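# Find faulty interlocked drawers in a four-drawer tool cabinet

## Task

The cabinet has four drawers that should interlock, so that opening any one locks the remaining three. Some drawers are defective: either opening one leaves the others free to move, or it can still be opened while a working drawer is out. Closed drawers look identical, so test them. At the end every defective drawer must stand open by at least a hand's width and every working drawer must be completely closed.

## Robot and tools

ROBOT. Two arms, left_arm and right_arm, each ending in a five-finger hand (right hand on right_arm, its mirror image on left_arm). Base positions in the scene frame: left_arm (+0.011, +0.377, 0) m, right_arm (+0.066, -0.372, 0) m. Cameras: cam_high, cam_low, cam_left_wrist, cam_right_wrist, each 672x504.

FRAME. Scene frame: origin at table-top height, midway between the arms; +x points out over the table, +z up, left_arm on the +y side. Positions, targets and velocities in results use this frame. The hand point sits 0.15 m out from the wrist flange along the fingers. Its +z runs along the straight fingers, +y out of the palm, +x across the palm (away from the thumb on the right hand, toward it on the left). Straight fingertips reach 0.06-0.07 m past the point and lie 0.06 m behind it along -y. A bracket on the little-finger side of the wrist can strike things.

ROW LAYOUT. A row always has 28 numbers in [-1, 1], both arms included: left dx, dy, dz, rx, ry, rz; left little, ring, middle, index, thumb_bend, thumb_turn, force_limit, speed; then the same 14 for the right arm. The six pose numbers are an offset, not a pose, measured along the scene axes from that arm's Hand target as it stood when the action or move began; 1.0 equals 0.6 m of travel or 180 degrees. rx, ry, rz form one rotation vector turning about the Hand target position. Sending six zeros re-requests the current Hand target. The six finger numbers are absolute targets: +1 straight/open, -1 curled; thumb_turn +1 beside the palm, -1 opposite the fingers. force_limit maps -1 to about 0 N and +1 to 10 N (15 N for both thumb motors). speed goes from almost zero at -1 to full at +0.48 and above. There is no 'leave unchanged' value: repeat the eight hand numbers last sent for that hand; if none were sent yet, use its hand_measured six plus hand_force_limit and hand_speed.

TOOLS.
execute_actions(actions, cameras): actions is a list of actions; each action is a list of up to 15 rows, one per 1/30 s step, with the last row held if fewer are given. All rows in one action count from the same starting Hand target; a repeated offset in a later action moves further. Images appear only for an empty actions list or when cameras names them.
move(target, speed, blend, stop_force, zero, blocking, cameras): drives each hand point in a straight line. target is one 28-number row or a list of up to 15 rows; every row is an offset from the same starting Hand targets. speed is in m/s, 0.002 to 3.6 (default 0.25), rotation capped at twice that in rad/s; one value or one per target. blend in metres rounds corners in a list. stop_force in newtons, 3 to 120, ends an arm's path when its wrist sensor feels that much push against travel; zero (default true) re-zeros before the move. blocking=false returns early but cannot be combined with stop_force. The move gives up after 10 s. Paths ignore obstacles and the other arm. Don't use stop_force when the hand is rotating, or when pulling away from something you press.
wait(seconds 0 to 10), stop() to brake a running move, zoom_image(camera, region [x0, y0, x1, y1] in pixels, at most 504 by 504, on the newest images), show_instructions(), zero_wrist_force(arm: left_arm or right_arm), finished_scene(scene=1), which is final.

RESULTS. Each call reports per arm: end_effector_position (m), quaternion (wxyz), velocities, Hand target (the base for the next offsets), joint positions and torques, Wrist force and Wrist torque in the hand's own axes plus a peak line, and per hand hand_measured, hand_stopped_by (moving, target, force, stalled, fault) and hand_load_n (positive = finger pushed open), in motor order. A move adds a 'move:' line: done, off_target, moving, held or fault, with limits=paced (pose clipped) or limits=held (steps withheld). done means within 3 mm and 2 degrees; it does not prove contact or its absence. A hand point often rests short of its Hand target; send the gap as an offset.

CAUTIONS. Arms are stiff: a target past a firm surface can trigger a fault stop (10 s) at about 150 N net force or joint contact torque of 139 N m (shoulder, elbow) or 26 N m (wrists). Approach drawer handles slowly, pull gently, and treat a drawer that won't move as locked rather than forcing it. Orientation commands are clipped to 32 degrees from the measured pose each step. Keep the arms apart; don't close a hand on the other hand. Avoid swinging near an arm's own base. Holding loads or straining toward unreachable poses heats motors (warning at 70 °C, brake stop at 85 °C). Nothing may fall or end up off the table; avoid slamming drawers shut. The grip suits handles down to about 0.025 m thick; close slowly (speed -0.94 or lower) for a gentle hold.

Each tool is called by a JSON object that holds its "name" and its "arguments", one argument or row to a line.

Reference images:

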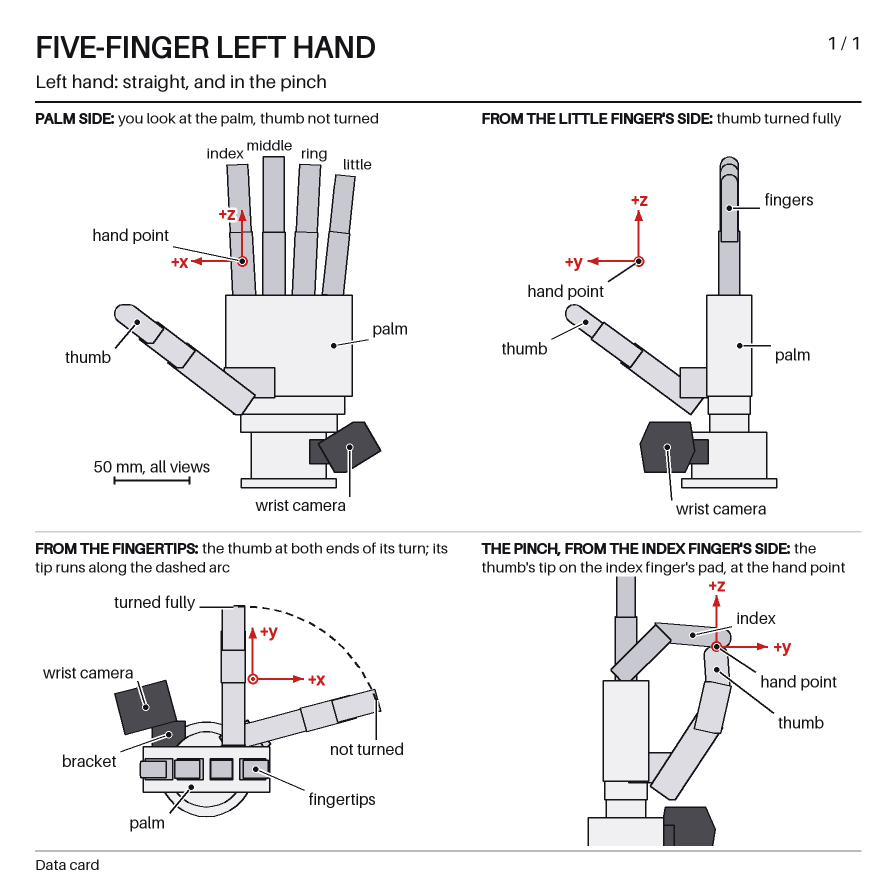

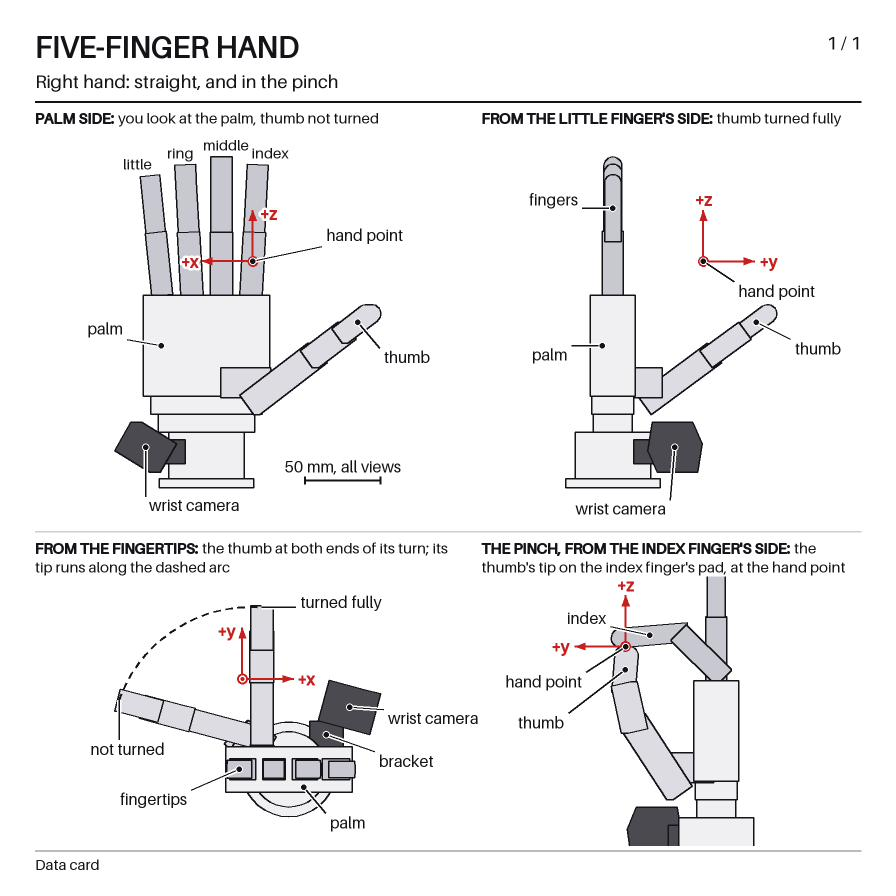

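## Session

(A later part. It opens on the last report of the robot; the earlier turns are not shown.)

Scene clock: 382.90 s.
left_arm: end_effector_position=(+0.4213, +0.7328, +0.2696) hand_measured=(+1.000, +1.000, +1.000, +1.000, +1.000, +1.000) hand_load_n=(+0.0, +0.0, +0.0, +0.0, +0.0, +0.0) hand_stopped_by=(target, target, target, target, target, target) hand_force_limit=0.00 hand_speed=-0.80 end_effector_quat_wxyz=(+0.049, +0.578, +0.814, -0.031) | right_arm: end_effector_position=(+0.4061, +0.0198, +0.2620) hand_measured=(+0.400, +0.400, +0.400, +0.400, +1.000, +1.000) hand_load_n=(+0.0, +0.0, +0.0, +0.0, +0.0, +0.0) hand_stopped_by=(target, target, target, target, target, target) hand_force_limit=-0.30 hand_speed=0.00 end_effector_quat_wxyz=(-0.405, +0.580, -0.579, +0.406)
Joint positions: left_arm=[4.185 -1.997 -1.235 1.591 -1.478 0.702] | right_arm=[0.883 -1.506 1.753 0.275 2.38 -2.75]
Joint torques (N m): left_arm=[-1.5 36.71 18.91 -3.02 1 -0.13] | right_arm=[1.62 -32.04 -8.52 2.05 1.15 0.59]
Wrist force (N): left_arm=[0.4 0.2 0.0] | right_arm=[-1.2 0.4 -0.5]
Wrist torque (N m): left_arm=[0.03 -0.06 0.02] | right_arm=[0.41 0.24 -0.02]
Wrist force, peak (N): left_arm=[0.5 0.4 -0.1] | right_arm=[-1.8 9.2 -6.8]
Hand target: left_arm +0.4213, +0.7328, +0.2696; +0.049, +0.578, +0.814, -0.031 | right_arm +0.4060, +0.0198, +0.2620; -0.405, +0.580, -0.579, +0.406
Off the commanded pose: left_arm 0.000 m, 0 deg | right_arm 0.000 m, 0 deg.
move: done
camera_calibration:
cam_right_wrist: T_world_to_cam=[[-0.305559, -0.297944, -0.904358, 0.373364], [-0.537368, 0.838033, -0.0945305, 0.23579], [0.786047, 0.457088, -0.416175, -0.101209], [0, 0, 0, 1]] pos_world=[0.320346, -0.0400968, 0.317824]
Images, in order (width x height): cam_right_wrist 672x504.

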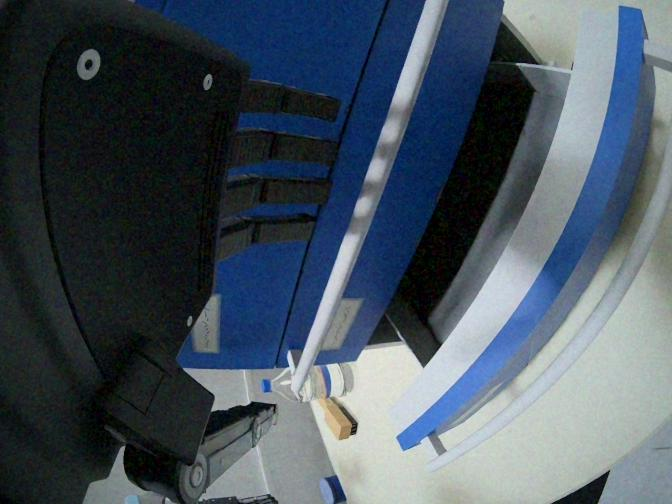

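{"name": "move", "arguments": {
  "target": [
    [0,0,0,0,0,0,1,1,1,1,1,1,0,-0.8,0.0167,0,-0.0167,0,0,0,0.4,0.4,0.4,0.4,1,1,-0.3,0],
    [0,0,0,0,0,0,1,1,1,1,1,1,0,-0.8,0.0167,0,-0.0767,0,0,0,0.4,0.4,0.4,0.4,1,1,-0.3,0]
  ],
  "speed": 0.03,
  "stop_force": 5,
  "cameras": ["cam_right_wrist"]
}}

{"name": "move", "arguments": {
  "target": [
    [0,0,0,0,0,0,1,1,1,1,1,1,0,-0.8,0,0,0,0,0,0,-0.1,-0.1,-0.1,-0.1,1,1,-0.3,-0.84]
  ],
  "speed": 0.03,
  "cameras": ["cam_right_wrist"]
}}

Scene clock: 403.00 s.
left_arm: end_effector_position=(+0.4213, +0.7328, +0.2696) hand_measured=(+1.000, +1.000, +1.000, +1.000, +1.000, +1.000) hand_load_n=(+0.0, +0.0, +0.0, +0.0, +0.0, +0.0) hand_stopped_by=(target, target, target, target, target, target) hand_force_limit=0.00 hand_speed=-0.80 end_effector_quat_wxyz=(+0.049, +0.578, +0.814, -0.031) | right_arm: end_effector_position=(+0.4161, +0.0198, +0.2169) hand_measured=(+0.400, +0.400, +0.400, +0.400, +1.000, +1.000) hand_load_n=(+0.0, +1.5, +0.5, +2.5, +0.0, -0.5) hand_stopped_by=(target, target, target, target, target, target) hand_force_limit=-0.30 hand_speed=0.00 end_effector_quat_wxyz=(-0.405, +0.580, -0.579, +0.406)
Joint positions: left_arm=[4.185 -1.997 -1.235 1.591 -1.478 0.702] | right_arm=[0.862 -1.468 1.83 0.148 2.362 -2.765]
Joint torques (N m): left_arm=[-1.42 36.09 19.43 -3.02 1.04 0.07] | right_arm=[13.12 -33.91 -29.25 -1.18 -0.96 1.45]
Wrist force (N): left_arm=[0.2 0.3 0.2] | right_arm=[-1.1 -0.9 6.3]
Wrist torque (N m): left_arm=[0.04 -0.03 0.00] | right_arm=[0.23 0.12 0.09]
Wrist force, peak (N): left_arm=[0.6 0.3 0.1] | right_arm=[-1.4 -11.7 4.1]
Hand target: left_arm +0.4213, +0.7328, +0.2696; +0.049, +0.578, +0.814, -0.031 | right_arm +0.4161, +0.0198, +0.2169; -0.405, +0.580, -0.579, +0.406 (not the last commanded pose)
Off the commanded pose: left_arm 0.000 m, 0 deg | right_arm 0.001 m, 0 deg.
move: contact (right_arm); path passed 1 of 2 targets
camera_calibration:
cam_right_wrist: T_world_to_cam=[[-0.305551, -0.298009, -0.904339, 0.335623], [-0.537429, 0.837991, -0.0945626, 0.236927], [0.786008, 0.457124, -0.416208, -0.127816], [0, 0, 0, 1]] pos_world=[0.330346, -0.0400964, 0.272724]
Images, in order (width x height): cam_right_wrist 672x504.

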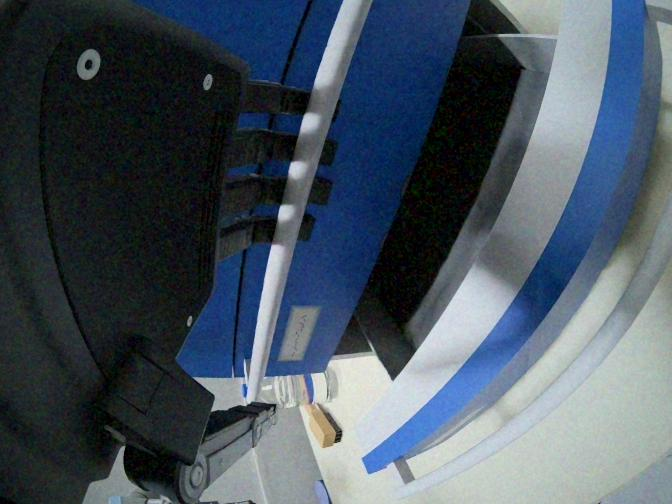

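Scene clock: 403.50 s.
left_arm: end_effector_position=(+0.4213, +0.7328, +0.2696) hand_measured=(+1.000, +1.000, +1.000, +1.000, +1.000, +1.000) hand_load_n=(+0.0, +0.0, +0.0, +0.0, +0.0, +0.0) hand_stopped_by=(target, target, target, target, target, target) hand_force_limit=0.00 hand_speed=-0.80 end_effector_quat_wxyz=(+0.049, +0.578, +0.814, -0.031) | right_arm: end_effector_position=(+0.4161, +0.0198, +0.2169) hand_measured=(+0.374, +0.388, +0.386, +0.388, +1.000, +1.000) hand_load_n=(+5.5, +1.5, +0.5, +2.5, +0.0, -0.5) hand_stopped_by=(force, force, force, force, target, target) hand_force_limit=-0.30 hand_speed=-0.84 end_effector_quat_wxyz=(-0.405, +0.580, -0.579, +0.406)
Joint positions: left_arm=[4.185 -1.997 -1.235 1.591 -1.478 0.702] | right_arm=[0.862 -1.468 1.83 0.148 2.362 -2.765]
Joint torques (N m): left_arm=[-2.01 36.71 19.21 -3.03 1.11 -0.03] | right_arm=[12.57 -27.96 -19.23 4.15 -0.94 1.37]
Wrist force (N): left_arm=[0.3 0.0 -0.2] | right_arm=[0.3 -8.2 8.3]
Wrist torque (N m): left_arm=[0.01 -0.05 0.02] | right_arm=[0.17 -0.09 -0.24]
Wrist force, peak (N): left_arm=[0.4 0.4 0.2] | right_arm=[1.0 -9.0 19.3]
Hand target: left_arm +0.4213, +0.7328, +0.2696; +0.049, +0.578, +0.814, -0.031 | right_arm +0.4161, +0.0198, +0.2169; -0.405, +0.580, -0.579, +0.406
Off the commanded pose: left_arm 0.000 m, 0 deg | right_arm 0.000 m, 0 deg.
move: done
camera_calibration:
cam_right_wrist: T_world_to_cam=[[-0.305497, -0.29784, -0.904413, 0.335722], [-0.537408, 0.838017, -0.0944465, 0.2369], [0.786044, 0.457186, -0.416073, -0.12782], [0, 0, 0, 1]] pos_world=[0.330346, -0.0400973, 0.272824]
Images, in order (width x height): cam_right_wrist 672x504.

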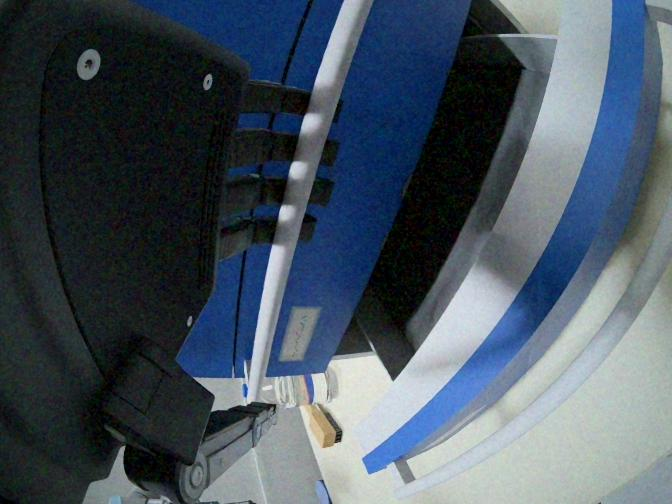

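{"name": "move", "arguments": {
  "target": [
    [0,0,0,0,0,0,1,1,1,1,1,1,0,-0.8,-0.1,0,0,0,0,0,-0.1,-0.1,-0.1,-0.1,1,1,-0.3,-0.84]
  ],
  "speed": 0.03,
  "stop_force": 25,
  "cameras": ["cam_right_wrist","cam_high"]
}}

Scene clock: 412.00 s.
left_arm: end_effector_position=(+0.4213, +0.7328, +0.2696) hand_measured=(+1.000, +1.000, +1.000, +1.000, +1.000, +1.000) hand_load_n=(+0.0, +0.0, +0.0, +0.0, +0.0, +0.0) hand_stopped_by=(target, target, target, target, target, target) hand_force_limit=0.00 hand_speed=-0.80 end_effector_quat_wxyz=(+0.049, +0.578, +0.814, -0.031) | right_arm: end_effector_position=(+0.3561, +0.0198, +0.2169) hand_measured=(+0.374, +0.388, +0.386, +0.388, +1.000, +1.000) hand_load_n=(+3.0, +0.0, +0.0, +0.5, +0.0, +0.0) hand_stopped_by=(force, force, force, force, target, target) hand_force_limit=-0.30 hand_speed=-0.84 end_effector_quat_wxyz=(-0.405, +0.580, -0.579, +0.406)
Joint positions: left_arm=[4.185 -1.997 -1.235 1.591 -1.478 0.702] | right_arm=[0.998 -1.49 1.865 0.216 2.478 -2.657]
Joint torques (N m): left_arm=[-1.83 36.78 19.94 -3.01 1.16 -0.12] | right_arm=[-10.8 -11.27 -28.39 -1.15 -1.35 -1.72]
Wrist force (N): left_arm=[0.2 0.1 -0.1] | right_arm=[0.1 -3.8 1.5]
Wrist torque (N m): left_arm=[0.03 -0.02 0.00] | right_arm=[0.42 0.20 -0.16]
Wrist force, peak (N): left_arm=[0.6 0.2 -0.2] | right_arm=[0.9 -13.8 31.7]
Hand target: left_arm +0.4213, +0.7328, +0.2696; +0.049, +0.578, +0.814, -0.031 | right_arm +0.3561, +0.0198, +0.2169; -0.405, +0.580, -0.579, +0.406
Off the commanded pose: left_arm 0.000 m, 0 deg | right_arm 0.000 m, 0 deg.
move: done
camera_calibration:
cam_right_wrist: T_world_to_cam=[[-0.305551, -0.298009, -0.904339, 0.31729], [-0.537429, 0.837991, -0.0945626, 0.204681], [0.786008, 0.457124, -0.416208, -0.0806553], [0, 0, 0, 1]] pos_world=[0.270346, -0.0400964, 0.272724]
Images, in order (width x height): cam_high 672x504, cam_right_wrist 672x504.

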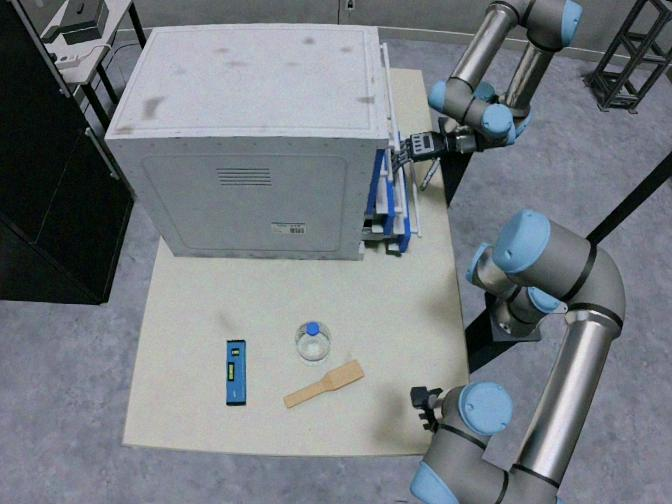

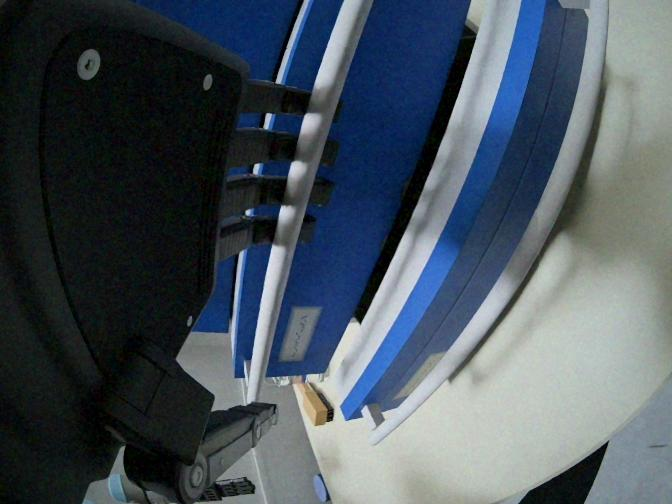

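{"name": "move", "arguments": {
  "target": [
    [0,0,0,0,0,0,1,1,1,1,1,1,0,-0.8,0.12,0,0,0,0,0,-0.1,-0.1,-0.1,-0.1,1,1,-0.3,-0.84]
  ],
  "speed": 0.03,
  "stop_force": 15,
  "cameras": ["cam_right_wrist"]
}}

Scene clock: 429.83 s.
left_arm: end_effector_position=(+0.4213, +0.7328, +0.2696) hand_measured=(+1.000, +1.000, +1.000, +1.000, +1.000, +1.000) hand_load_n=(+0.0, +0.0, +0.0, +0.0, +0.0, +0.0) hand_stopped_by=(target, target, target, target, target, target) hand_force_limit=0.00 hand_speed=-0.80 end_effector_quat_wxyz=(+0.049, +0.578, +0.814, -0.031) | right_arm: end_effector_position=(+0.3588, +0.0198, +0.2169) hand_measured=(+0.372, +0.388, +0.386, +0.388, +1.000, +1.000) hand_load_n=(+0.0, +0.0, -1.5, +0.0, +0.0, -0.5) hand_stopped_by=(force, force, force, force, target, target) hand_force_limit=-0.30 hand_speed=-0.84 end_effector_quat_wxyz=(-0.405, +0.580, -0.579, +0.406)
Joint positions: left_arm=[4.185 -1.997 -1.235 1.591 -1.478 0.702] | right_arm=[0.991 -1.489 1.864 0.212 2.472 -2.663]
Joint torques (N m): left_arm=[-1.6 36.46 18.92 -3.03 1.33 0] | right_arm=[-6.29 -31.81 -6.78 2.59 -0.1 -1.96]
Wrist force (N): left_arm=[0.2 0.4 -0.3] | right_arm=[-2.4 2.1 -1.8]
Wrist torque (N m): left_arm=[0.08 -0.03 0.00] | right_arm=[0.54 0.23 0.01]
Wrist force, peak (N): left_arm=[0.6 0.3 -0.2] | right_arm=[-1.1 -1.7 -26.6]
Hand target: left_arm +0.4213, +0.7328, +0.2696; +0.049, +0.578, +0.814, -0.031 | right_arm +0.3588, +0.0197, +0.2169; -0.405, +0.580, -0.579, +0.406 (not the last commanded pose)
Off the commanded pose: left_arm 0.000 m, 0 deg | right_arm 0.069 m, 0 deg.
move: contact (right_arm)
camera_calibration:
cam_right_wrist: T_world_to_cam=[[-0.305551, -0.298009, -0.904339, 0.318146], [-0.537429, 0.837991, -0.0945626, 0.206186], [0.786008, 0.457124, -0.416208, -0.0828561], [0, 0, 0, 1]] pos_world=[0.273146, -0.0400964, 0.272724]
Images, in order (width x height): cam_right_wrist 672x504.

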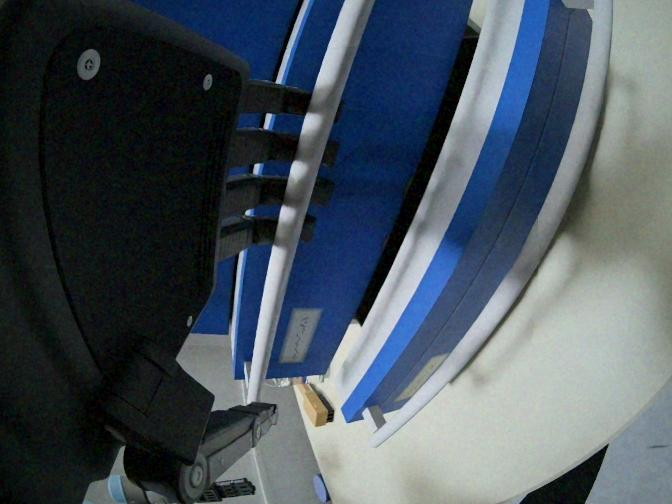

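{"name": "move", "arguments": {
  "target": [
    [0,0,0,0,0,0,1,1,1,1,1,1,0,-0.8,0.106,0,0,0,0,0,-0.1,-0.1,-0.1,-0.1,1,1,-0.3,-0.84]
  ],
  "speed": 0.04,
  "stop_force": 35,
  "cameras": ["cam_right_wrist"]
}}

Scene clock: 440.17 s.
left_arm: end_effector_position=(+0.4213, +0.7328, +0.2696) hand_measured=(+1.000, +1.000, +1.000, +1.000, +1.000, +1.000) hand_load_n=(+0.0, +0.0, +0.0, +0.0, +0.0, +0.0) hand_stopped_by=(target, target, target, target, target, target) hand_force_limit=0.00 hand_speed=-0.80 end_effector_quat_wxyz=(+0.049, +0.578, +0.814, -0.031) | right_arm: end_effector_position=(+0.3612, +0.0196, +0.2168) hand_measured=(+0.374, +0.388, +0.386, +0.388, +1.000, +1.000) hand_load_n=(+4.5, +1.5, +0.5, +2.0, +0.0, -0.5) hand_stopped_by=(force, force, force, force, target, target) hand_force_limit=-0.30 hand_speed=-0.84 end_effector_quat_wxyz=(-0.404, +0.580, -0.579, +0.406)
Joint positions: left_arm=[4.185 -1.997 -1.235 1.591 -1.478 0.702] | right_arm=[0.985 -1.489 1.864 0.209 2.467 -2.668]
Joint torques (N m): left_arm=[-1.96 37.24 19.75 -3.01 1.21 -0.05] | right_arm=[-8.78 -30.32 -2.21 0.25 -0.85 -1.91]
Wrist force (N): left_arm=[0.2 0.1 -0.1] | right_arm=[-5.0 -7.5 6.5]
Wrist torque (N m): left_arm=[0.03 -0.03 0.01] | right_arm=[0.24 -0.21 -0.43]
Wrist force, peak (N): left_arm=[0.5 0.2 0.0] | right_arm=[-1.2 -4.8 -46.4]
Hand target: left_arm +0.4213, +0.7328, +0.2696; +0.049, +0.578, +0.814, -0.031 | right_arm +0.3612, +0.0196, +0.2168; -0.404, +0.580, -0.579, +0.406 (not the last commanded pose)
Off the commanded pose: left_arm 0.000 m, 0 deg | right_arm 0.061 m, 0 deg.
move: contact (right_arm)
camera_calibration:
cam_right_wrist: T_world_to_cam=[[-0.305809, -0.298367, -0.904134, 0.318821], [-0.537425, 0.837971, -0.0947573, 0.207694], [0.78591, 0.456926, -0.416609, -0.0845247], [0, 0, 0, 1]] pos_world=[0.275547, -0.0402944, 0.272723]
Images, in order (width x height): cam_right_wrist 672x504.

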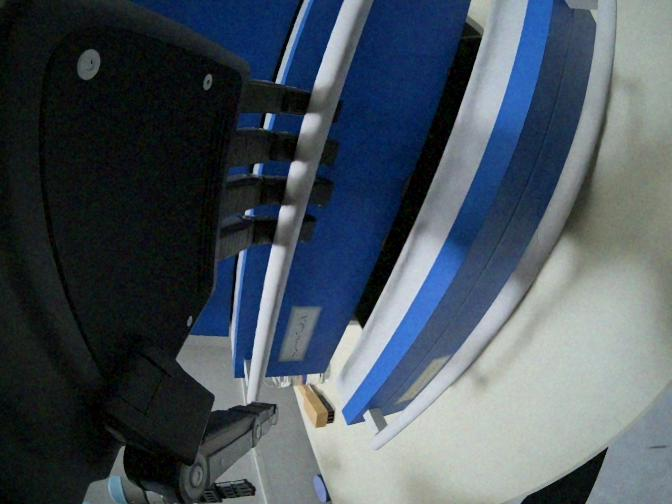

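{"name": "move", "arguments": {
  "target": [
    [0,0,0,0,0,0,1,1,1,1,1,1,0,-0.8,0.01,0,0,0,0,0,-0.1,-0.1,-0.1,-0.1,1,1,-0.3,-0.84],
    [0,0,0,0,0,0,1,1,1,1,1,1,0,-0.8,0.0833,0,0,0,0,0,-0.1,-0.1,-0.1,-0.1,1,1,-0.3,-0.84],
    [0,0,0,0,0,0,1,1,1,1,1,1,0,-0.8,0.1033,0,0,0,0,0,-0.1,-0.1,-0.1,-0.1,1,1,-0.3,-0.84]
  ],
  "speed": [0.01,0.04,0.015],
  "blend": [0.001,0.001,0],
  "stop_force": 50,
  "cameras": ["cam_right_wrist"]
}}

Scene clock: 456.87 s.
left_arm: end_effector_position=(+0.4213, +0.7328, +0.2696) hand_measured=(+1.000, +1.000, +1.000, +1.000, +1.000, +1.000) hand_load_n=(+0.0, +0.0, -0.5, +0.0, +0.0, +0.0) hand_stopped_by=(target, target, target, target, target, target) hand_force_limit=0.00 hand_speed=-0.80 end_effector_quat_wxyz=(+0.049, +0.578, +0.814, -0.031) | right_arm: end_effector_position=(+0.4215, +0.0196, +0.2169) hand_measured=(+0.372, +0.386, +0.384, +0.386, +1.000, +1.000) hand_load_n=(+0.0, -4.5, -17.5, -5.5, +0.0, -0.5) hand_stopped_by=(force, force, force, force, target, target) hand_force_limit=-0.30 hand_speed=-0.84 end_effector_quat_wxyz=(-0.404, +0.580, -0.579, +0.406)
Joint positions: left_arm=[4.185 -1.997 -1.235 1.591 -1.478 0.702] | right_arm=[0.85 -1.465 1.826 0.144 2.352 -2.773]
Joint torques (N m): left_arm=[-2.06 36.68 19.19 -3.02 1.33 -0.1] | right_arm=[-0.4 -21.64 -7.13 -0.53 1.19 1.59]
Wrist force (N): left_arm=[0.1 0.0 -0.2] | right_arm=[-0.4 -4.3 -43.3]
Wrist torque (N m): left_arm=[0.02 -0.02 0.00] | right_arm=[1.37 1.21 -0.06]
Wrist force, peak (N): left_arm=[0.2 0.6 -0.3] | right_arm=[0.1 -7.7 -59.7]
Hand target: left_arm +0.4213, +0.7328, +0.2696; +0.049, +0.578, +0.814, -0.031 | right_arm +0.4215, +0.0196, +0.2169; -0.404, +0.580, -0.579, +0.406 (not the last commanded pose)
Off the commanded pose: left_arm 0.000 m, 0 deg | right_arm 0.002 m, 0 deg.
move: contact (right_arm); path passed 2 of 3 targets
camera_calibration:
cam_right_wrist: T_world_to_cam=[[-0.305809, -0.298367, -0.904134, 0.337321], [-0.537425, 0.837971, -0.0947573, 0.240057], [0.78591, 0.456926, -0.416609, -0.131795], [0, 0, 0, 1]] pos_world=[0.335747, -0.0402944, 0.272823]
Images, in order (width x height): cam_right_wrist 672x504.

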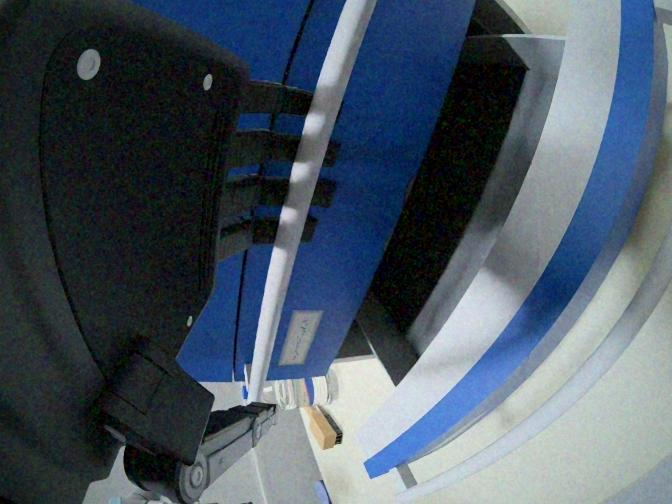

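{"name": "move", "arguments": {
  "target": [
    [0,0,0,0,0,0,1,1,1,1,1,1,0,-0.8,-0.01,0,0,0,0,0,-0.1,-0.1,-0.1,-0.1,1,1,-0.3,-0.84],
    [0,0,0,0,0,0,1,1,1,1,1,1,0,-0.8,-0.01,0,0.0,0,0,0,0.4,0.4,0.4,0.4,1,1,-0.3,0],
    [0,0,0,0,0,0,1,1,1,1,1,1,0,-0.8,-0.01,0,0.0733,0,0,0,0.4,0.4,0.4,0.4,1,1,-0.3,0],
    [0,0,0,0,0,0,1,1,1,1,1,1,0,-0.8,-0.0525,0,0.15,0,0,0,0.4,0.4,0.4,0.4,1,1,-0.3,0],
    [0,0,0,0,0,0,1,1,1,1,1,1,0,-0.8,-0.0525,0,0.3135,0,0,0,0.4,0.4,0.4,0.4,1,1,-0.3,0]
  ],
  "speed": [0.02,0.05,0.05,0.15,0.15],
  "blend": [0,0,0.01,0.02,0],
  "cameras": ["cam_right_wrist"]
}}

Scene clock: 472.10 s.
left_arm: end_effector_position=(+0.4213, +0.7328, +0.2696) hand_measured=(+1.000, +1.000, +1.000, +1.000, +1.000, +1.000) hand_load_n=(+0.0, +0.0, +0.0, +0.0, +0.0, +0.0) hand_stopped_by=(target, target, target, target, target, target) hand_force_limit=0.00 hand_speed=-0.80 end_effector_quat_wxyz=(+0.049, +0.578, +0.814, -0.031) | right_arm: end_effector_position=(+0.3901, +0.0196, +0.4048) hand_measured=(+0.400, +0.394, +0.362, +0.396, +1.000, +1.000) hand_load_n=(+0.0, +0.0, +0.0, +0.0, +0.0, +0.0) hand_stopped_by=(target, target, target, target, target, target) hand_force_limit=-0.30 hand_speed=0.00 end_effector_quat_wxyz=(-0.404, +0.580, -0.579, +0.406)
Joint positions: left_arm=[4.185 -1.997 -1.235 1.591 -1.478 0.702] | right_arm=[0.918 -1.537 1.42 0.658 2.411 -2.723]
Joint torques (N m): left_arm=[-1.89 36.81 19.19 -3.07 1.46 -0.12] | right_arm=[-0.49 -31.19 -17.45 0.11 1.45 -0.07]
Wrist force (N): left_arm=[0.4 0.2 -0.1] | right_arm=[-2.5 0.9 0.3]
Wrist torque (N m): left_arm=[0.04 -0.07 0.02] | right_arm=[0.44 0.40 -0.09]
Wrist force, peak (N): left_arm=[0.2 0.6 -0.2] | right_arm=[-1.4 54.7 -39.2]
Hand target: left_arm +0.4213, +0.7328, +0.2696; +0.049, +0.578, +0.814, -0.031 | right_arm +0.3900, +0.0196, +0.4050; -0.404, +0.580, -0.579, +0.406
Off the commanded pose: left_arm 0.000 m, 0 deg | right_arm 0.000 m, 0 deg.
move: done
camera_calibration:
cam_right_wrist: T_world_to_cam=[[-0.305912, -0.298358, -0.904102, 0.497622], [-0.537306, 0.838048, -0.0947566, 0.240953], [0.785952, 0.456792, -0.416678, -0.0288232], [0, 0, 0, 1]] pos_world=[0.304348, -0.0402944, 0.460723]
Images, in order (width x height): cam_right_wrist 672x504.

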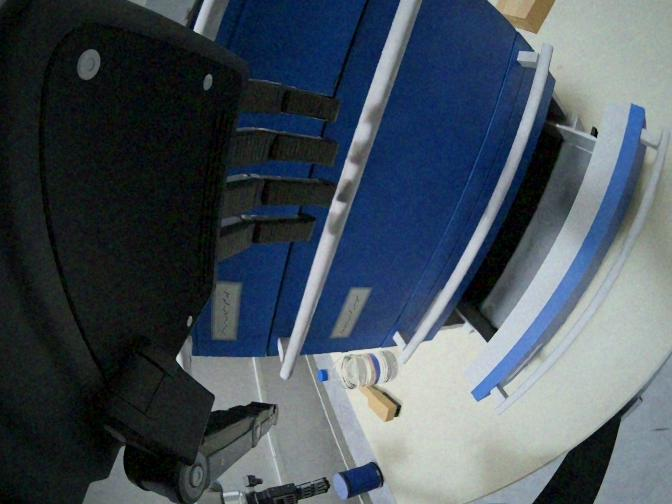

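{"name": "move", "arguments": {
  "target": [
    [0,0,0,0,0,0,1,1,1,1,1,1,0,-0.8,0.035,0,-0.005,0,0,0,0.4,0.4,0.4,0.4,1,1,-0.3,0]
  ],
  "speed": 0.03,
  "stop_force": 6,
  "cameras": ["cam_right_wrist"]
}}

Scene clock: 498.13 s.
left_arm: end_effector_position=(+0.4213, +0.7328, +0.2696) hand_measured=(+1.000, +1.000, +1.000, +1.000, +1.000, +1.000) hand_load_n=(+0.0, +0.0, +0.0, +0.0, +0.0, +0.0) hand_stopped_by=(target, target, target, target, target, target) hand_force_limit=0.00 hand_speed=-0.80 end_effector_quat_wxyz=(+0.049, +0.578, +0.814, -0.031) | right_arm: end_effector_position=(+0.4110, +0.0196, +0.4020) hand_measured=(+0.400, +0.394, +0.362, +0.396, +1.000, +1.000) hand_load_n=(-0.5, +0.0, +0.0, +0.0, +0.0, +0.0) hand_stopped_by=(target, target, target, target, target, target) hand_force_limit=-0.30 hand_speed=0.00 end_effector_quat_wxyz=(-0.404, +0.580, -0.579, +0.406)
Joint positions: left_arm=[4.185 -1.997 -1.235 1.591 -1.478 0.702] | right_arm=[0.872 -1.526 1.413 0.629 2.371 -2.757]
Joint torques (N m): left_arm=[-1.71 36.58 19.4 -3.02 1.45 -0.04] | right_arm=[12.21 -31.58 -8.32 2.53 2.3 1.54]
Wrist force (N): left_arm=[0.1 0.1 0.0] | right_arm=[-2.7 1.0 0.3]
Wrist torque (N m): left_arm=[0.02 -0.02 0.00] | right_arm=[0.46 0.43 0.02]
Wrist force, peak (N): left_arm=[0.4 0.4 -0.1] | right_arm=[-2.8 1.2 0.4]
Hand target: left_arm +0.4213, +0.7328, +0.2696; +0.049, +0.578, +0.814, -0.031 | right_arm +0.4110, +0.0196, +0.4020; -0.404, +0.580, -0.579, +0.406
Off the commanded pose: left_arm 0.000 m, 0 deg | right_arm 0.000 m, 0 deg.
move: done
camera_calibration:
cam_right_wrist: T_world_to_cam=[[-0.305809, -0.298367, -0.904134, 0.501465], [-0.537425, 0.837971, -0.0947573, 0.251953], [0.78591, 0.456926, -0.416609, -0.0464284], [0, 0, 0, 1]] pos_world=[0.325247, -0.0402944, 0.457923]
Images, in order (width x height): cam_right_wrist 672x504.

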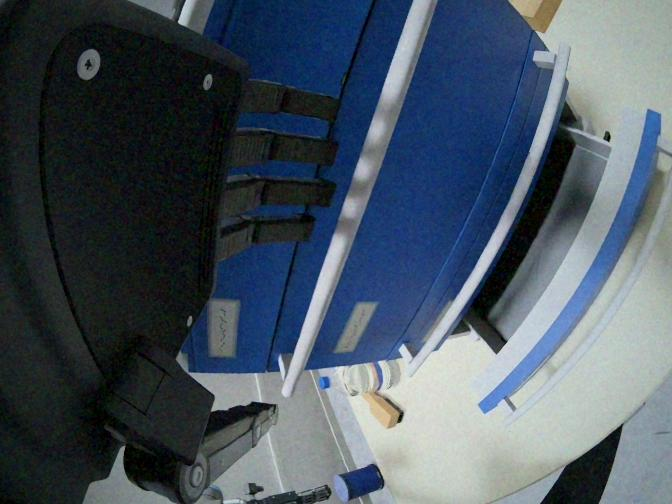

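{"name": "move", "arguments": {
  "target": [
    [0,0,0,0,0,0,1,1,1,1,1,1,0,-0.8,0.0075,0,0,0,0,0,0.4,0.4,0.4,0.4,1,1,-0.3,0],
    [0,0,0,0,0,0,1,1,1,1,1,1,0,-0.8,0.0075,0,-0.06,0,0,0,0.4,0.4,0.4,0.4,1,1,-0.3,0]
  ],
  "speed": 0.03,
  "stop_force": 8,
  "cameras": ["cam_right_wrist"]
}}

{"name": "move", "arguments": {
  "target": [
    [0,0,0,0,0,0,1,1,1,1,1,1,0,-0.8,0,0,0,0,0,0,-0.1,-0.1,-0.1,-0.1,1,1,-0.3,-0.84]
  ],
  "speed": 0.03
}}

Scene clock: 511.03 s.
left_arm: end_effector_position=(+0.4213, +0.7328, +0.2696) hand_measured=(+1.000, +1.000, +1.000, +1.000, +1.000, +1.000) hand_load_n=(+0.0, +0.0, +0.0, +0.0, +0.0, +0.0) hand_stopped_by=(target, target, target, target, target, target) hand_force_limit=0.00 hand_speed=-0.80 end_effector_quat_wxyz=(+0.049, +0.578, +0.814, -0.031) | right_arm: end_effector_position=(+0.4155, +0.0196, +0.3723) hand_measured=(+0.400, +0.394, +0.364, +0.396, +1.000, +1.000) hand_load_n=(+0.0, +0.0, +5.0, +0.0, +0.0, -0.5) hand_stopped_by=(target, target, target, target, target, target) hand_force_limit=-0.30 hand_speed=0.00 end_effector_quat_wxyz=(-0.404, +0.580, -0.579, +0.406)
Joint positions: left_arm=[4.185 -1.997 -1.235 1.591 -1.478 0.702] | right_arm=[0.863 -1.528 1.491 0.549 2.363 -2.764]
Joint torques (N m): left_arm=[-2.44 36.53 19.5 -3.16 1.47 -0.07] | right_arm=[11.34 -13.28 -13.49 -0.92 -1.29 0.72]
Wrist force (N): left_arm=[0.1 0.2 0.1] | right_arm=[-1.9 -1.5 8.6]
Wrist torque (N m): left_arm=[0.03 0.00 0.00] | right_arm=[0.22 0.24 -0.02]
Wrist force, peak (N): left_arm=[0.5 0.4 0.1] | right_arm=[-2.5 -12.2 5.1]
Hand target: left_arm +0.4213, +0.7328, +0.2696; +0.049, +0.578, +0.814, -0.031 | right_arm +0.4155, +0.0196, +0.3722; -0.404, +0.580, -0.579, +0.406 (not the last commanded pose)
Off the commanded pose: left_arm 0.000 m, 0 deg | right_arm 0.006 m, 0 deg.
move: contact (right_arm); path passed 1 of 2 targets
camera_calibration:
cam_right_wrist: T_world_to_cam=[[-0.305747, -0.298261, -0.90419, 0.475905], [-0.537357, 0.838018, -0.0947292, 0.251515], [0.785981, 0.456909, -0.416494, -0.0624529], [0, 0, 0, 1]] pos_world=[0.329747, -0.040295, 0.428123]
Images, in order (width x height): cam_right_wrist 672x504.

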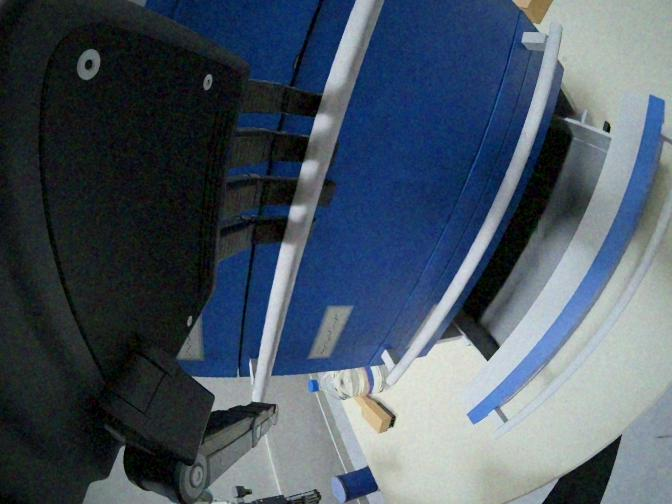

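Scene clock: 511.53 s.
left_arm: end_effector_position=(+0.4213, +0.7328, +0.2696) hand_measured=(+1.000, +1.000, +1.000, +1.000, +1.000, +1.000) hand_load_n=(+0.0, +0.0, +0.0, +0.0, +0.0, +0.0) hand_stopped_by=(target, target, target, target, target, target) hand_force_limit=0.00 hand_speed=-0.80 end_effector_quat_wxyz=(+0.049, +0.578, +0.814, -0.031) | right_arm: end_effector_position=(+0.4155, +0.0196, +0.3723) hand_measured=(+0.358, +0.366, +0.364, +0.368, +1.000, +1.000) hand_load_n=(+5.0, +3.5, +2.5, +3.0, +0.0, +0.0) hand_stopped_by=(force, force, force, force, target, target) hand_force_limit=-0.30 hand_speed=-0.84 end_effector_quat_wxyz=(-0.405, +0.580, -0.579, +0.406)
Joint positions: left_arm=[4.185 -1.997 -1.235 1.591 -1.478 0.702] | right_arm=[0.863 -1.528 1.491 0.549 2.363 -2.764]
Joint torques (N m): left_arm=[-2 36.82 19.03 -3.02 1.58 0.04] | right_arm=[10.71 -13.92 -7.25 2.76 -1.26 0.39]
Wrist force (N): left_arm=[0.1 0.0 0.1] | right_arm=[-0.3 -8.4 14.0]
Wrist torque (N m): left_arm=[0.00 -0.02 0.01] | right_arm=[0.08 0.00 -0.32]
Wrist force, peak (N): left_arm=[0.1 0.4 0.0] | right_arm=[-0.3 -8.7 13.9]
Hand target: left_arm +0.4213, +0.7328, +0.2696; +0.049, +0.578, +0.814, -0.031 | right_arm +0.4155, +0.0196, +0.3722; -0.404, +0.580, -0.579, +0.406
Off the commanded pose: left_arm 0.000 m, 0 deg | right_arm 0.000 m, 0 deg.
move: done

{"name": "move", "arguments": {
  "target": [
    [0,0,0,0,0,0,1,1,1,1,1,1,0,-0.8,-0.1,0,0,0,0,0,-0.1,-0.1,-0.1,-0.1,1,1,-0.3,-0.84]
  ],
  "speed": 0.03,
  "stop_force": 25,
  "cameras": ["cam_right_wrist","cam_high"]
}}

Scene clock: 519.80 s.
left_arm: end_effector_position=(+0.4213, +0.7328, +0.2696) hand_measured=(+1.000, +1.000, +1.000, +1.000, +1.000, +1.000) hand_load_n=(+0.0, +0.0, +0.0, +0.0, +0.0, +0.0) hand_stopped_by=(target, target, target, target, target, target) hand_force_limit=0.00 hand_speed=-0.80 end_effector_quat_wxyz=(+0.049, +0.578, +0.814, -0.031) | right_arm: end_effector_position=(+0.3555, +0.0196, +0.3722) hand_measured=(+0.358, +0.366, +0.362, +0.368, +1.000, +1.000) hand_load_n=(+2.5, +1.0, +0.5, +0.5, +0.0, +0.0) hand_stopped_by=(force, force, force, force, target, target) hand_force_limit=-0.30 hand_speed=-0.84 end_effector_quat_wxyz=(-0.404, +0.580, -0.579, +0.406)
Joint positions: left_arm=[4.185 -1.997 -1.235 1.591 -1.478 0.702] | right_arm=[0.999 -1.554 1.528 0.618 2.479 -2.656]
Joint torques (N m): left_arm=[-2.2 37.21 19.55 -3.07 1.59 -0.01] | right_arm=[-10.44 -9.92 -29.93 -1.07 -1.15 -1.73]
Wrist force (N): left_arm=[0.1 0.1 0.0] | right_arm=[-1.1 -3.1 2.5]
Wrist torque (N m): left_arm=[0.03 -0.02 0.00] | right_arm=[0.48 0.43 -0.20]
Wrist force, peak (N): left_arm=[0.5 -0.1 -0.4] | right_arm=[-0.9 -13.9 28.0]
Hand target: left_arm +0.4213, +0.7328, +0.2696; +0.049, +0.578, +0.814, -0.031 | right_arm +0.3555, +0.0196, +0.3722; -0.404, +0.580, -0.579, +0.406
Off the commanded pose: left_arm 0.000 m, 0 deg | right_arm 0.000 m, 0 deg.
move: done
camera_calibration:
cam_right_wrist: T_world_to_cam=[[-0.305817, -0.298302, -0.904152, 0.457562], [-0.537364, 0.838014, -0.0947252, 0.219274], [0.785949, 0.45689, -0.416576, -0.0152512], [0, 0, 0, 1]] pos_world=[0.269747, -0.0402947, 0.428123]
Images, in order (width x height): cam_high 672x504, cam_right_wrist 672x504.

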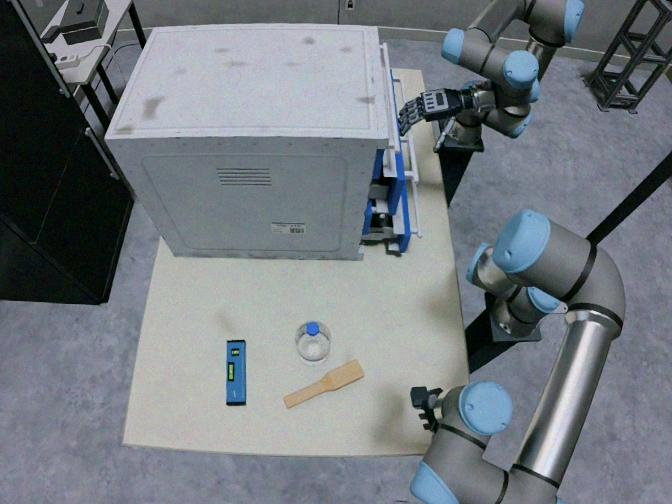

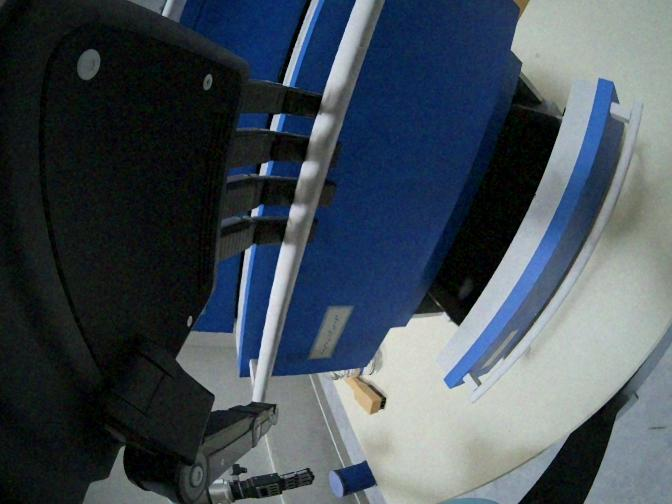

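{"name": "move", "arguments": {
  "target": [
    [0,0,0,0,0,0,1,1,1,1,1,1,0,-0.8,-0.08,0,0,0,0,0,-0.1,-0.1,-0.1,-0.1,1,1,-0.3,-0.84],
    [0,0,0,0,0,0,1,1,1,1,1,1,0,-0.8,-0.075,0,0,0,0,0,-0.1,-0.1,-0.1,-0.1,1,1,-0.3,-0.84],
    [0,0,0,0,0,0,1,1,1,1,1,1,0,-0.8,-0.075,0,0.12,0,0,0,-0.1,-0.1,-0.1,-0.1,1,1,-0.3,-0.84],
    [0,0,0,0,0,0,1,1,1,1,1,1,0,-0.8,0.0575,0,0.2217,0,0,0,0.4,0.4,0.4,0.4,1,1,-0.3,0]
  ],
  "speed": [0.06,0.02,0.08,0.15],
  "cameras": ["cam_right_wrist"]
}}

Scene clock: 543.67 s.
left_arm: end_effector_position=(+0.4213, +0.7328, +0.2696) hand_measured=(+1.000, +1.000, +1.000, +1.000, +1.000, +1.000) hand_load_n=(+0.0, +0.0, +0.0, +0.0, +0.0, +0.0) hand_stopped_by=(target, target, target, target, target, target) hand_force_limit=0.00 hand_speed=-0.80 end_effector_quat_wxyz=(+0.049, +0.578, +0.814, -0.031) | right_arm: end_effector_position=(+0.3900, +0.0196, +0.5052) hand_measured=(+0.400, +0.400, +0.400, +0.400, +1.000, +1.000) hand_load_n=(+0.0, +0.0, +0.0, -0.5, +0.0, -0.5) hand_stopped_by=(target, target, target, target, target, target) hand_force_limit=-0.30 hand_speed=0.00 end_effector_quat_wxyz=(-0.404, +0.580, -0.579, +0.406)
Joint positions: left_arm=[4.185 -1.997 -1.235 1.591 -1.478 0.702] | right_arm=[0.918 -1.475 1.089 0.927 2.411 -2.723]
Joint torques (N m): left_arm=[-1.96 37.16 19.39 -3.12 1.74 -0.07] | right_arm=[7.46 -32.4 -27.47 -1.37 -0.46 -1.52]
Wrist force (N): left_arm=[0.0 0.1 -0.2] | right_arm=[-3.0 1.0 0.9]
Wrist torque (N m): left_arm=[0.04 0.00 -0.01] | right_arm=[0.43 0.44 -0.11]
Wrist force, peak (N): left_arm=[0.3 0.6 -0.1] | right_arm=[-0.9 -12.0 46.6]
Hand target: left_arm +0.4213, +0.7328, +0.2696; +0.049, +0.578, +0.814, -0.031 | right_arm +0.3900, +0.0196, +0.5053; -0.404, +0.580, -0.579, +0.406
Off the commanded pose: left_arm 0.000 m, 0 deg | right_arm 0.000 m, 0 deg.
move: done
camera_calibration:
cam_right_wrist: T_world_to_cam=[[-0.305841, -0.298316, -0.90414, 0.588365], [-0.537298, 0.838052, -0.0947606, 0.250413], [0.785985, 0.456811, -0.416595, 0.0130349], [0, 0, 0, 1]] pos_world=[0.304247, -0.0402947, 0.561123]
Images, in order (width x height): cam_right_wrist 672x504.

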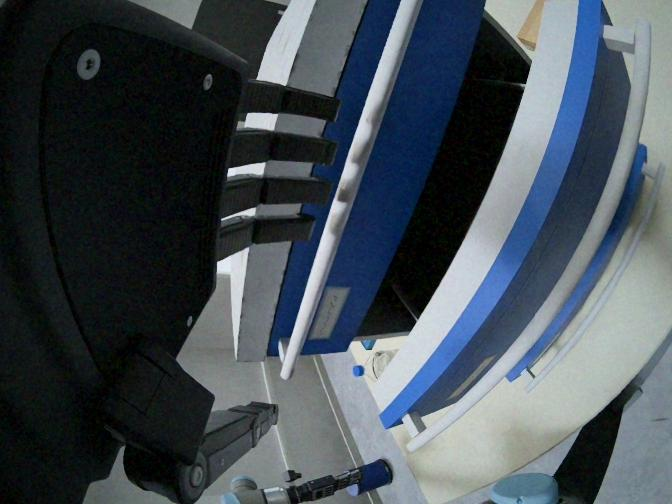

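{"name": "move", "arguments": {
  "target": [
    [0,0,0,0,0,0,1,1,1,1,1,1,0,-0.8,0.0425,0,-0.005,0,0,0,0.4,0.4,0.4,0.4,1,1,-0.3,0],
    [0,0,0,0,0,0,1,1,1,1,1,1,0,-0.8,0.0425,0,-0.064,0,0,0,0.4,0.4,0.4,0.4,1,1,-0.3,0]
  ],
  "speed": 0.03,
  "stop_force": 8,
  "cameras": ["cam_right_wrist"]
}}

{"name": "move", "arguments": {
  "target": [
    [0,0,0,0,0,0,1,1,1,1,1,1,0,-0.8,0,0,0,0,0,0,-0.1,-0.1,-0.1,-0.1,1,1,-0.3,-0.84]
  ],
  "speed": 0.03
}}

Scene clock: 553.33 s.
left_arm: end_effector_position=(+0.4213, +0.7328, +0.2696) hand_measured=(+1.000, +1.000, +1.000, +1.000, +1.000, +1.000) hand_load_n=(+0.0, +0.0, +0.0, +0.0, +0.0, +0.5) hand_stopped_by=(target, target, target, target, target, target) hand_force_limit=0.00 hand_speed=-0.80 end_effector_quat_wxyz=(+0.049, +0.578, +0.814, -0.031) | right_arm: end_effector_position=(+0.4145, +0.0196, +0.5023) hand_measured=(+0.400, +0.400, +0.398, +0.400, +1.000, +1.000) hand_load_n=(+0.0, +0.0, -5.5, +0.0, +0.0, +0.0) hand_stopped_by=(target, target, target, target, target, target) hand_force_limit=-0.30 hand_speed=0.00 end_effector_quat_wxyz=(-0.404, +0.580, -0.579, +0.406)
Joint positions: left_arm=[4.185 -1.997 -1.235 1.591 -1.478 0.702] | right_arm=[0.865 -1.462 1.078 0.896 2.365 -2.763]
Joint torques (N m): left_arm=[-2.11 37.34 19.93 -3.26 1.66 -0.07] | right_arm=[11.7 -34.42 -29.88 1.14 0.62 -0.62]
Wrist force (N): left_arm=[0.3 0.0 0.0] | right_arm=[-2.7 6.7 -1.0]
Wrist torque (N m): left_arm=[0.01 -0.05 0.02] | right_arm=[0.34 0.44 0.03]
Wrist force, peak (N): left_arm=[0.5 0.4 0.1] | right_arm=[-2.3 6.6 -12.0]
Hand target: left_arm +0.4213, +0.7328, +0.2696; +0.049, +0.578, +0.814, -0.031 | right_arm +0.4145, +0.0196, +0.5024; -0.404, +0.580, -0.579, +0.406 (not the last commanded pose)
Off the commanded pose: left_arm 0.000 m, 0 deg | right_arm 0.036 m, 0 deg.
move: contact (right_arm); path passed 0 of 2 targets
camera_calibration:
cam_right_wrist: T_world_to_cam=[[-0.305841, -0.298316, -0.90414, 0.593236], [-0.537298, 0.838052, -0.0947606, 0.263302], [0.785985, 0.456811, -0.416595, -0.00742985], [0, 0, 0, 1]] pos_world=[0.328747, -0.0402947, 0.558223]
Images, in order (width x height): cam_right_wrist 672x504.

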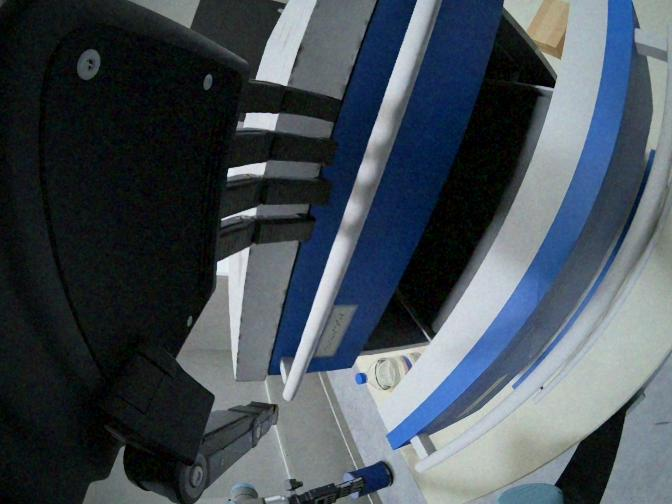

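Scene clock: 554.73 s.
left_arm: end_effector_position=(+0.4213, +0.7328, +0.2696) hand_measured=(+1.000, +1.000, +1.000, +1.000, +1.000, +1.000) hand_load_n=(+0.0, +0.0, +0.0, +0.0, +0.0, +0.0) hand_stopped_by=(target, target, target, target, target, target) hand_force_limit=0.00 hand_speed=-0.80 end_effector_quat_wxyz=(+0.049, +0.578, +0.814, -0.031) | right_arm: end_effector_position=(+0.4145, +0.0196, +0.5024) hand_measured=(-0.100, -0.100, +0.210, -0.100, +1.000, +1.000) hand_load_n=(+0.0, +0.0, +3.5, +0.0, +0.0, +0.0) hand_stopped_by=(target, target, force, target, target, target) hand_force_limit=-0.30 hand_speed=-0.84 end_effector_quat_wxyz=(-0.404, +0.580, -0.579, +0.406)
Joint positions: left_arm=[4.185 -1.997 -1.235 1.591 -1.478 0.702] | right_arm=[0.865 -1.462 1.078 0.896 2.365 -2.763]
Joint torques (N m): left_arm=[-2.78 36.96 19.85 -3.09 1.87 -0.08] | right_arm=[11.65 -24.53 -25.86 0.97 0.23 -1.16]
Wrist force (N): left_arm=[0.4 0.3 0.1] | right_arm=[-2.8 -1.7 3.2]
Wrist torque (N m): left_arm=[0.04 -0.06 0.01] | right_arm=[0.51 0.38 -0.17]
Wrist force, peak (N): left_arm=[0.5 -0.3 -0.1] | right_arm=[-2.8 7.0 -1.1]
Hand target: left_arm +0.4213, +0.7328, +0.2696; +0.049, +0.578, +0.814, -0.031 | right_arm +0.4145, +0.0196, +0.5024; -0.404, +0.580, -0.579, +0.406
Off the commanded pose: left_arm 0.000 m, 0 deg | right_arm 0.000 m, 0 deg.
move: done

{"name": "move", "arguments": {
  "target": [
    [0,0,0,0,0,0,1,1,1,1,1,1,0,-0.8,-0.045,0,0,0,0,0,-0.1,-0.1,-0.1,-0.1,1,1,-0.3,-0.84],
    [0,0,0,0,0,0,1,1,1,1,1,1,0,-0.8,-0.045,0,0.0,0,0,0,0.38,0.38,0.36,0.38,1,1,-0.3,0]
  ],
  "speed": 0.05
}}

{"name": "move", "arguments": {
  "target": [
    [0,0,0,0,0,0,1,1,1,1,1,1,0,-0.8,0.041,0,-0.001,0,0,0,0.38,0.38,0.36,0.38,1,1,-0.3,0],
    [0,0,0,0,0,0,1,1,1,1,1,1,0,-0.8,0.043,0,-0.059,0,0,0,0.38,0.38,0.36,0.38,1,1,-0.3,0]
  ],
  "speed": 0.03,
  "stop_force": 8,
  "cameras": ["cam_right_wrist"]
}}

Scene clock: 564.97 s.
left_arm: end_effector_position=(+0.4213, +0.7328, +0.2696) hand_measured=(+1.000, +1.000, +1.000, +1.000, +1.000, +1.000) hand_load_n=(+0.0, +0.0, +0.0, +0.0, +0.0, +0.0) hand_stopped_by=(target, target, target, target, target, target) hand_force_limit=0.00 hand_speed=-0.80 end_effector_quat_wxyz=(+0.049, +0.578, +0.814, -0.031) | right_arm: end_effector_position=(+0.3875, +0.0196, +0.5024) hand_measured=(+0.380, +0.380, +0.360, +0.380, +1.000, +1.000) hand_load_n=(+0.0, -0.5, +0.0, +0.0, +0.0, +0.0) hand_stopped_by=(target, target, target, target, target, target) hand_force_limit=-0.30 hand_speed=0.00 end_effector_quat_wxyz=(-0.404, +0.580, -0.579, +0.406)
Joint positions: left_arm=[4.185 -1.997 -1.235 1.591 -1.478 0.702] | right_arm=[0.924 -1.479 1.102 0.921 2.415 -2.719]
Joint torques (N m): left_arm=[-1.91 37.65 19.89 -3.23 1.78 -0.01] | right_arm=[-12.55 -12.82 -29.7 -1.52 0.48 -1.89]
Wrist force (N): left_arm=[0.1 -0.1 0.2] | right_arm=[-3.0 1.0 0.7]
Wrist torque (N m): left_arm=[-0.02 0.00 0.01] | right_arm=[0.44 0.45 -0.02]
Wrist force, peak (N): left_arm=[0.6 0.2 0.1] | right_arm=[-2.7 -27.9 1.1]
Hand target: left_arm +0.4213, +0.7328, +0.2696; +0.049, +0.578, +0.814, -0.031 | right_arm +0.3875, +0.0196, +0.5024; -0.404, +0.580, -0.579, +0.406
Off the commanded pose: left_arm 0.000 m, 0 deg | right_arm 0.000 m, 0 deg.
move: done

Scene clock: 568.00 s.
left_arm: end_effector_position=(+0.4213, +0.7328, +0.2696) hand_measured=(+1.000, +1.000, +1.000, +1.000, +1.000, +1.000) hand_load_n=(+0.0, +0.0, +0.0, +0.0, +0.0, +0.0) hand_stopped_by=(target, target, target, target, target, target) hand_force_limit=0.00 hand_speed=-0.80 end_effector_quat_wxyz=(+0.049, +0.578, +0.814, -0.031) | right_arm: end_effector_position=(+0.4129, +0.0196, +0.4782) hand_measured=(+0.380, +0.380, +0.362, +0.380, +1.000, +1.000) hand_load_n=(+0.0, +0.0, +5.5, +0.0, +0.0, +0.0) hand_stopped_by=(target, target, target, target, target, target) hand_force_limit=-0.30 hand_speed=0.00 end_effector_quat_wxyz=(-0.404, +0.580, -0.579, +0.406)
Joint positions: left_arm=[4.185 -1.997 -1.235 1.591 -1.478 0.702] | right_arm=[0.868 -1.485 1.169 0.829 2.368 -2.76]
Joint torques (N m): left_arm=[-2.54 36.95 19.84 -3.16 1.84 -0.1] | right_arm=[15.91 -15 -6.71 -0.85 1.12 0.95]
Wrist force (N): left_arm=[0.1 0.3 0.0] | right_arm=[-1.8 -2.1 8.0]
Wrist torque (N m): left_arm=[0.04 -0.02 0.00] | right_arm=[0.29 0.30 0.00]
Wrist force, peak (N): left_arm=[0.5 0.1 -0.3] | right_arm=[-2.8 -11.8 5.1]
Hand target: left_arm +0.4213, +0.7328, +0.2696; +0.049, +0.578, +0.814, -0.031 | right_arm +0.4129, +0.0196, +0.4782; -0.404, +0.580, -0.579, +0.406 (not the last commanded pose)
Off the commanded pose: left_arm 0.000 m, 0 deg | right_arm 0.011 m, 0 deg.
move: contact (right_arm); path passed 1 of 2 targets
camera_calibration:
cam_right_wrist: T_world_to_cam=[[-0.305836, -0.298173, -0.904189, 0.571017], [-0.537253, 0.838093, -0.0946546, 0.260143], [0.786018, 0.456829, -0.416513, -0.0163445], [0, 0, 0, 1]] pos_world=[0.327247, -0.0402955, 0.534123]
Images, in order (width x height): cam_right_wrist 672x504.

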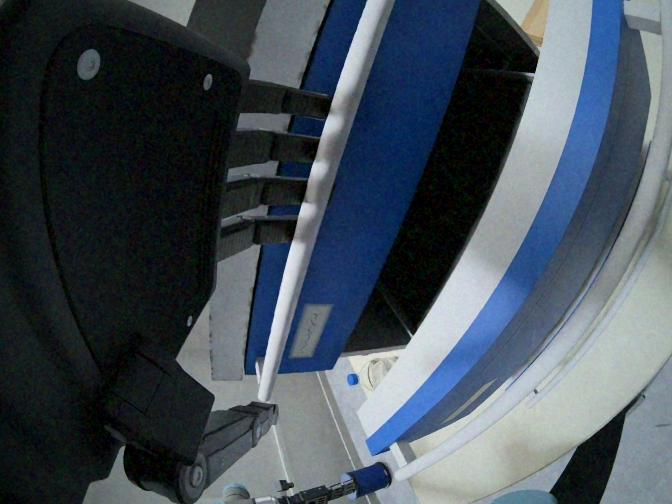

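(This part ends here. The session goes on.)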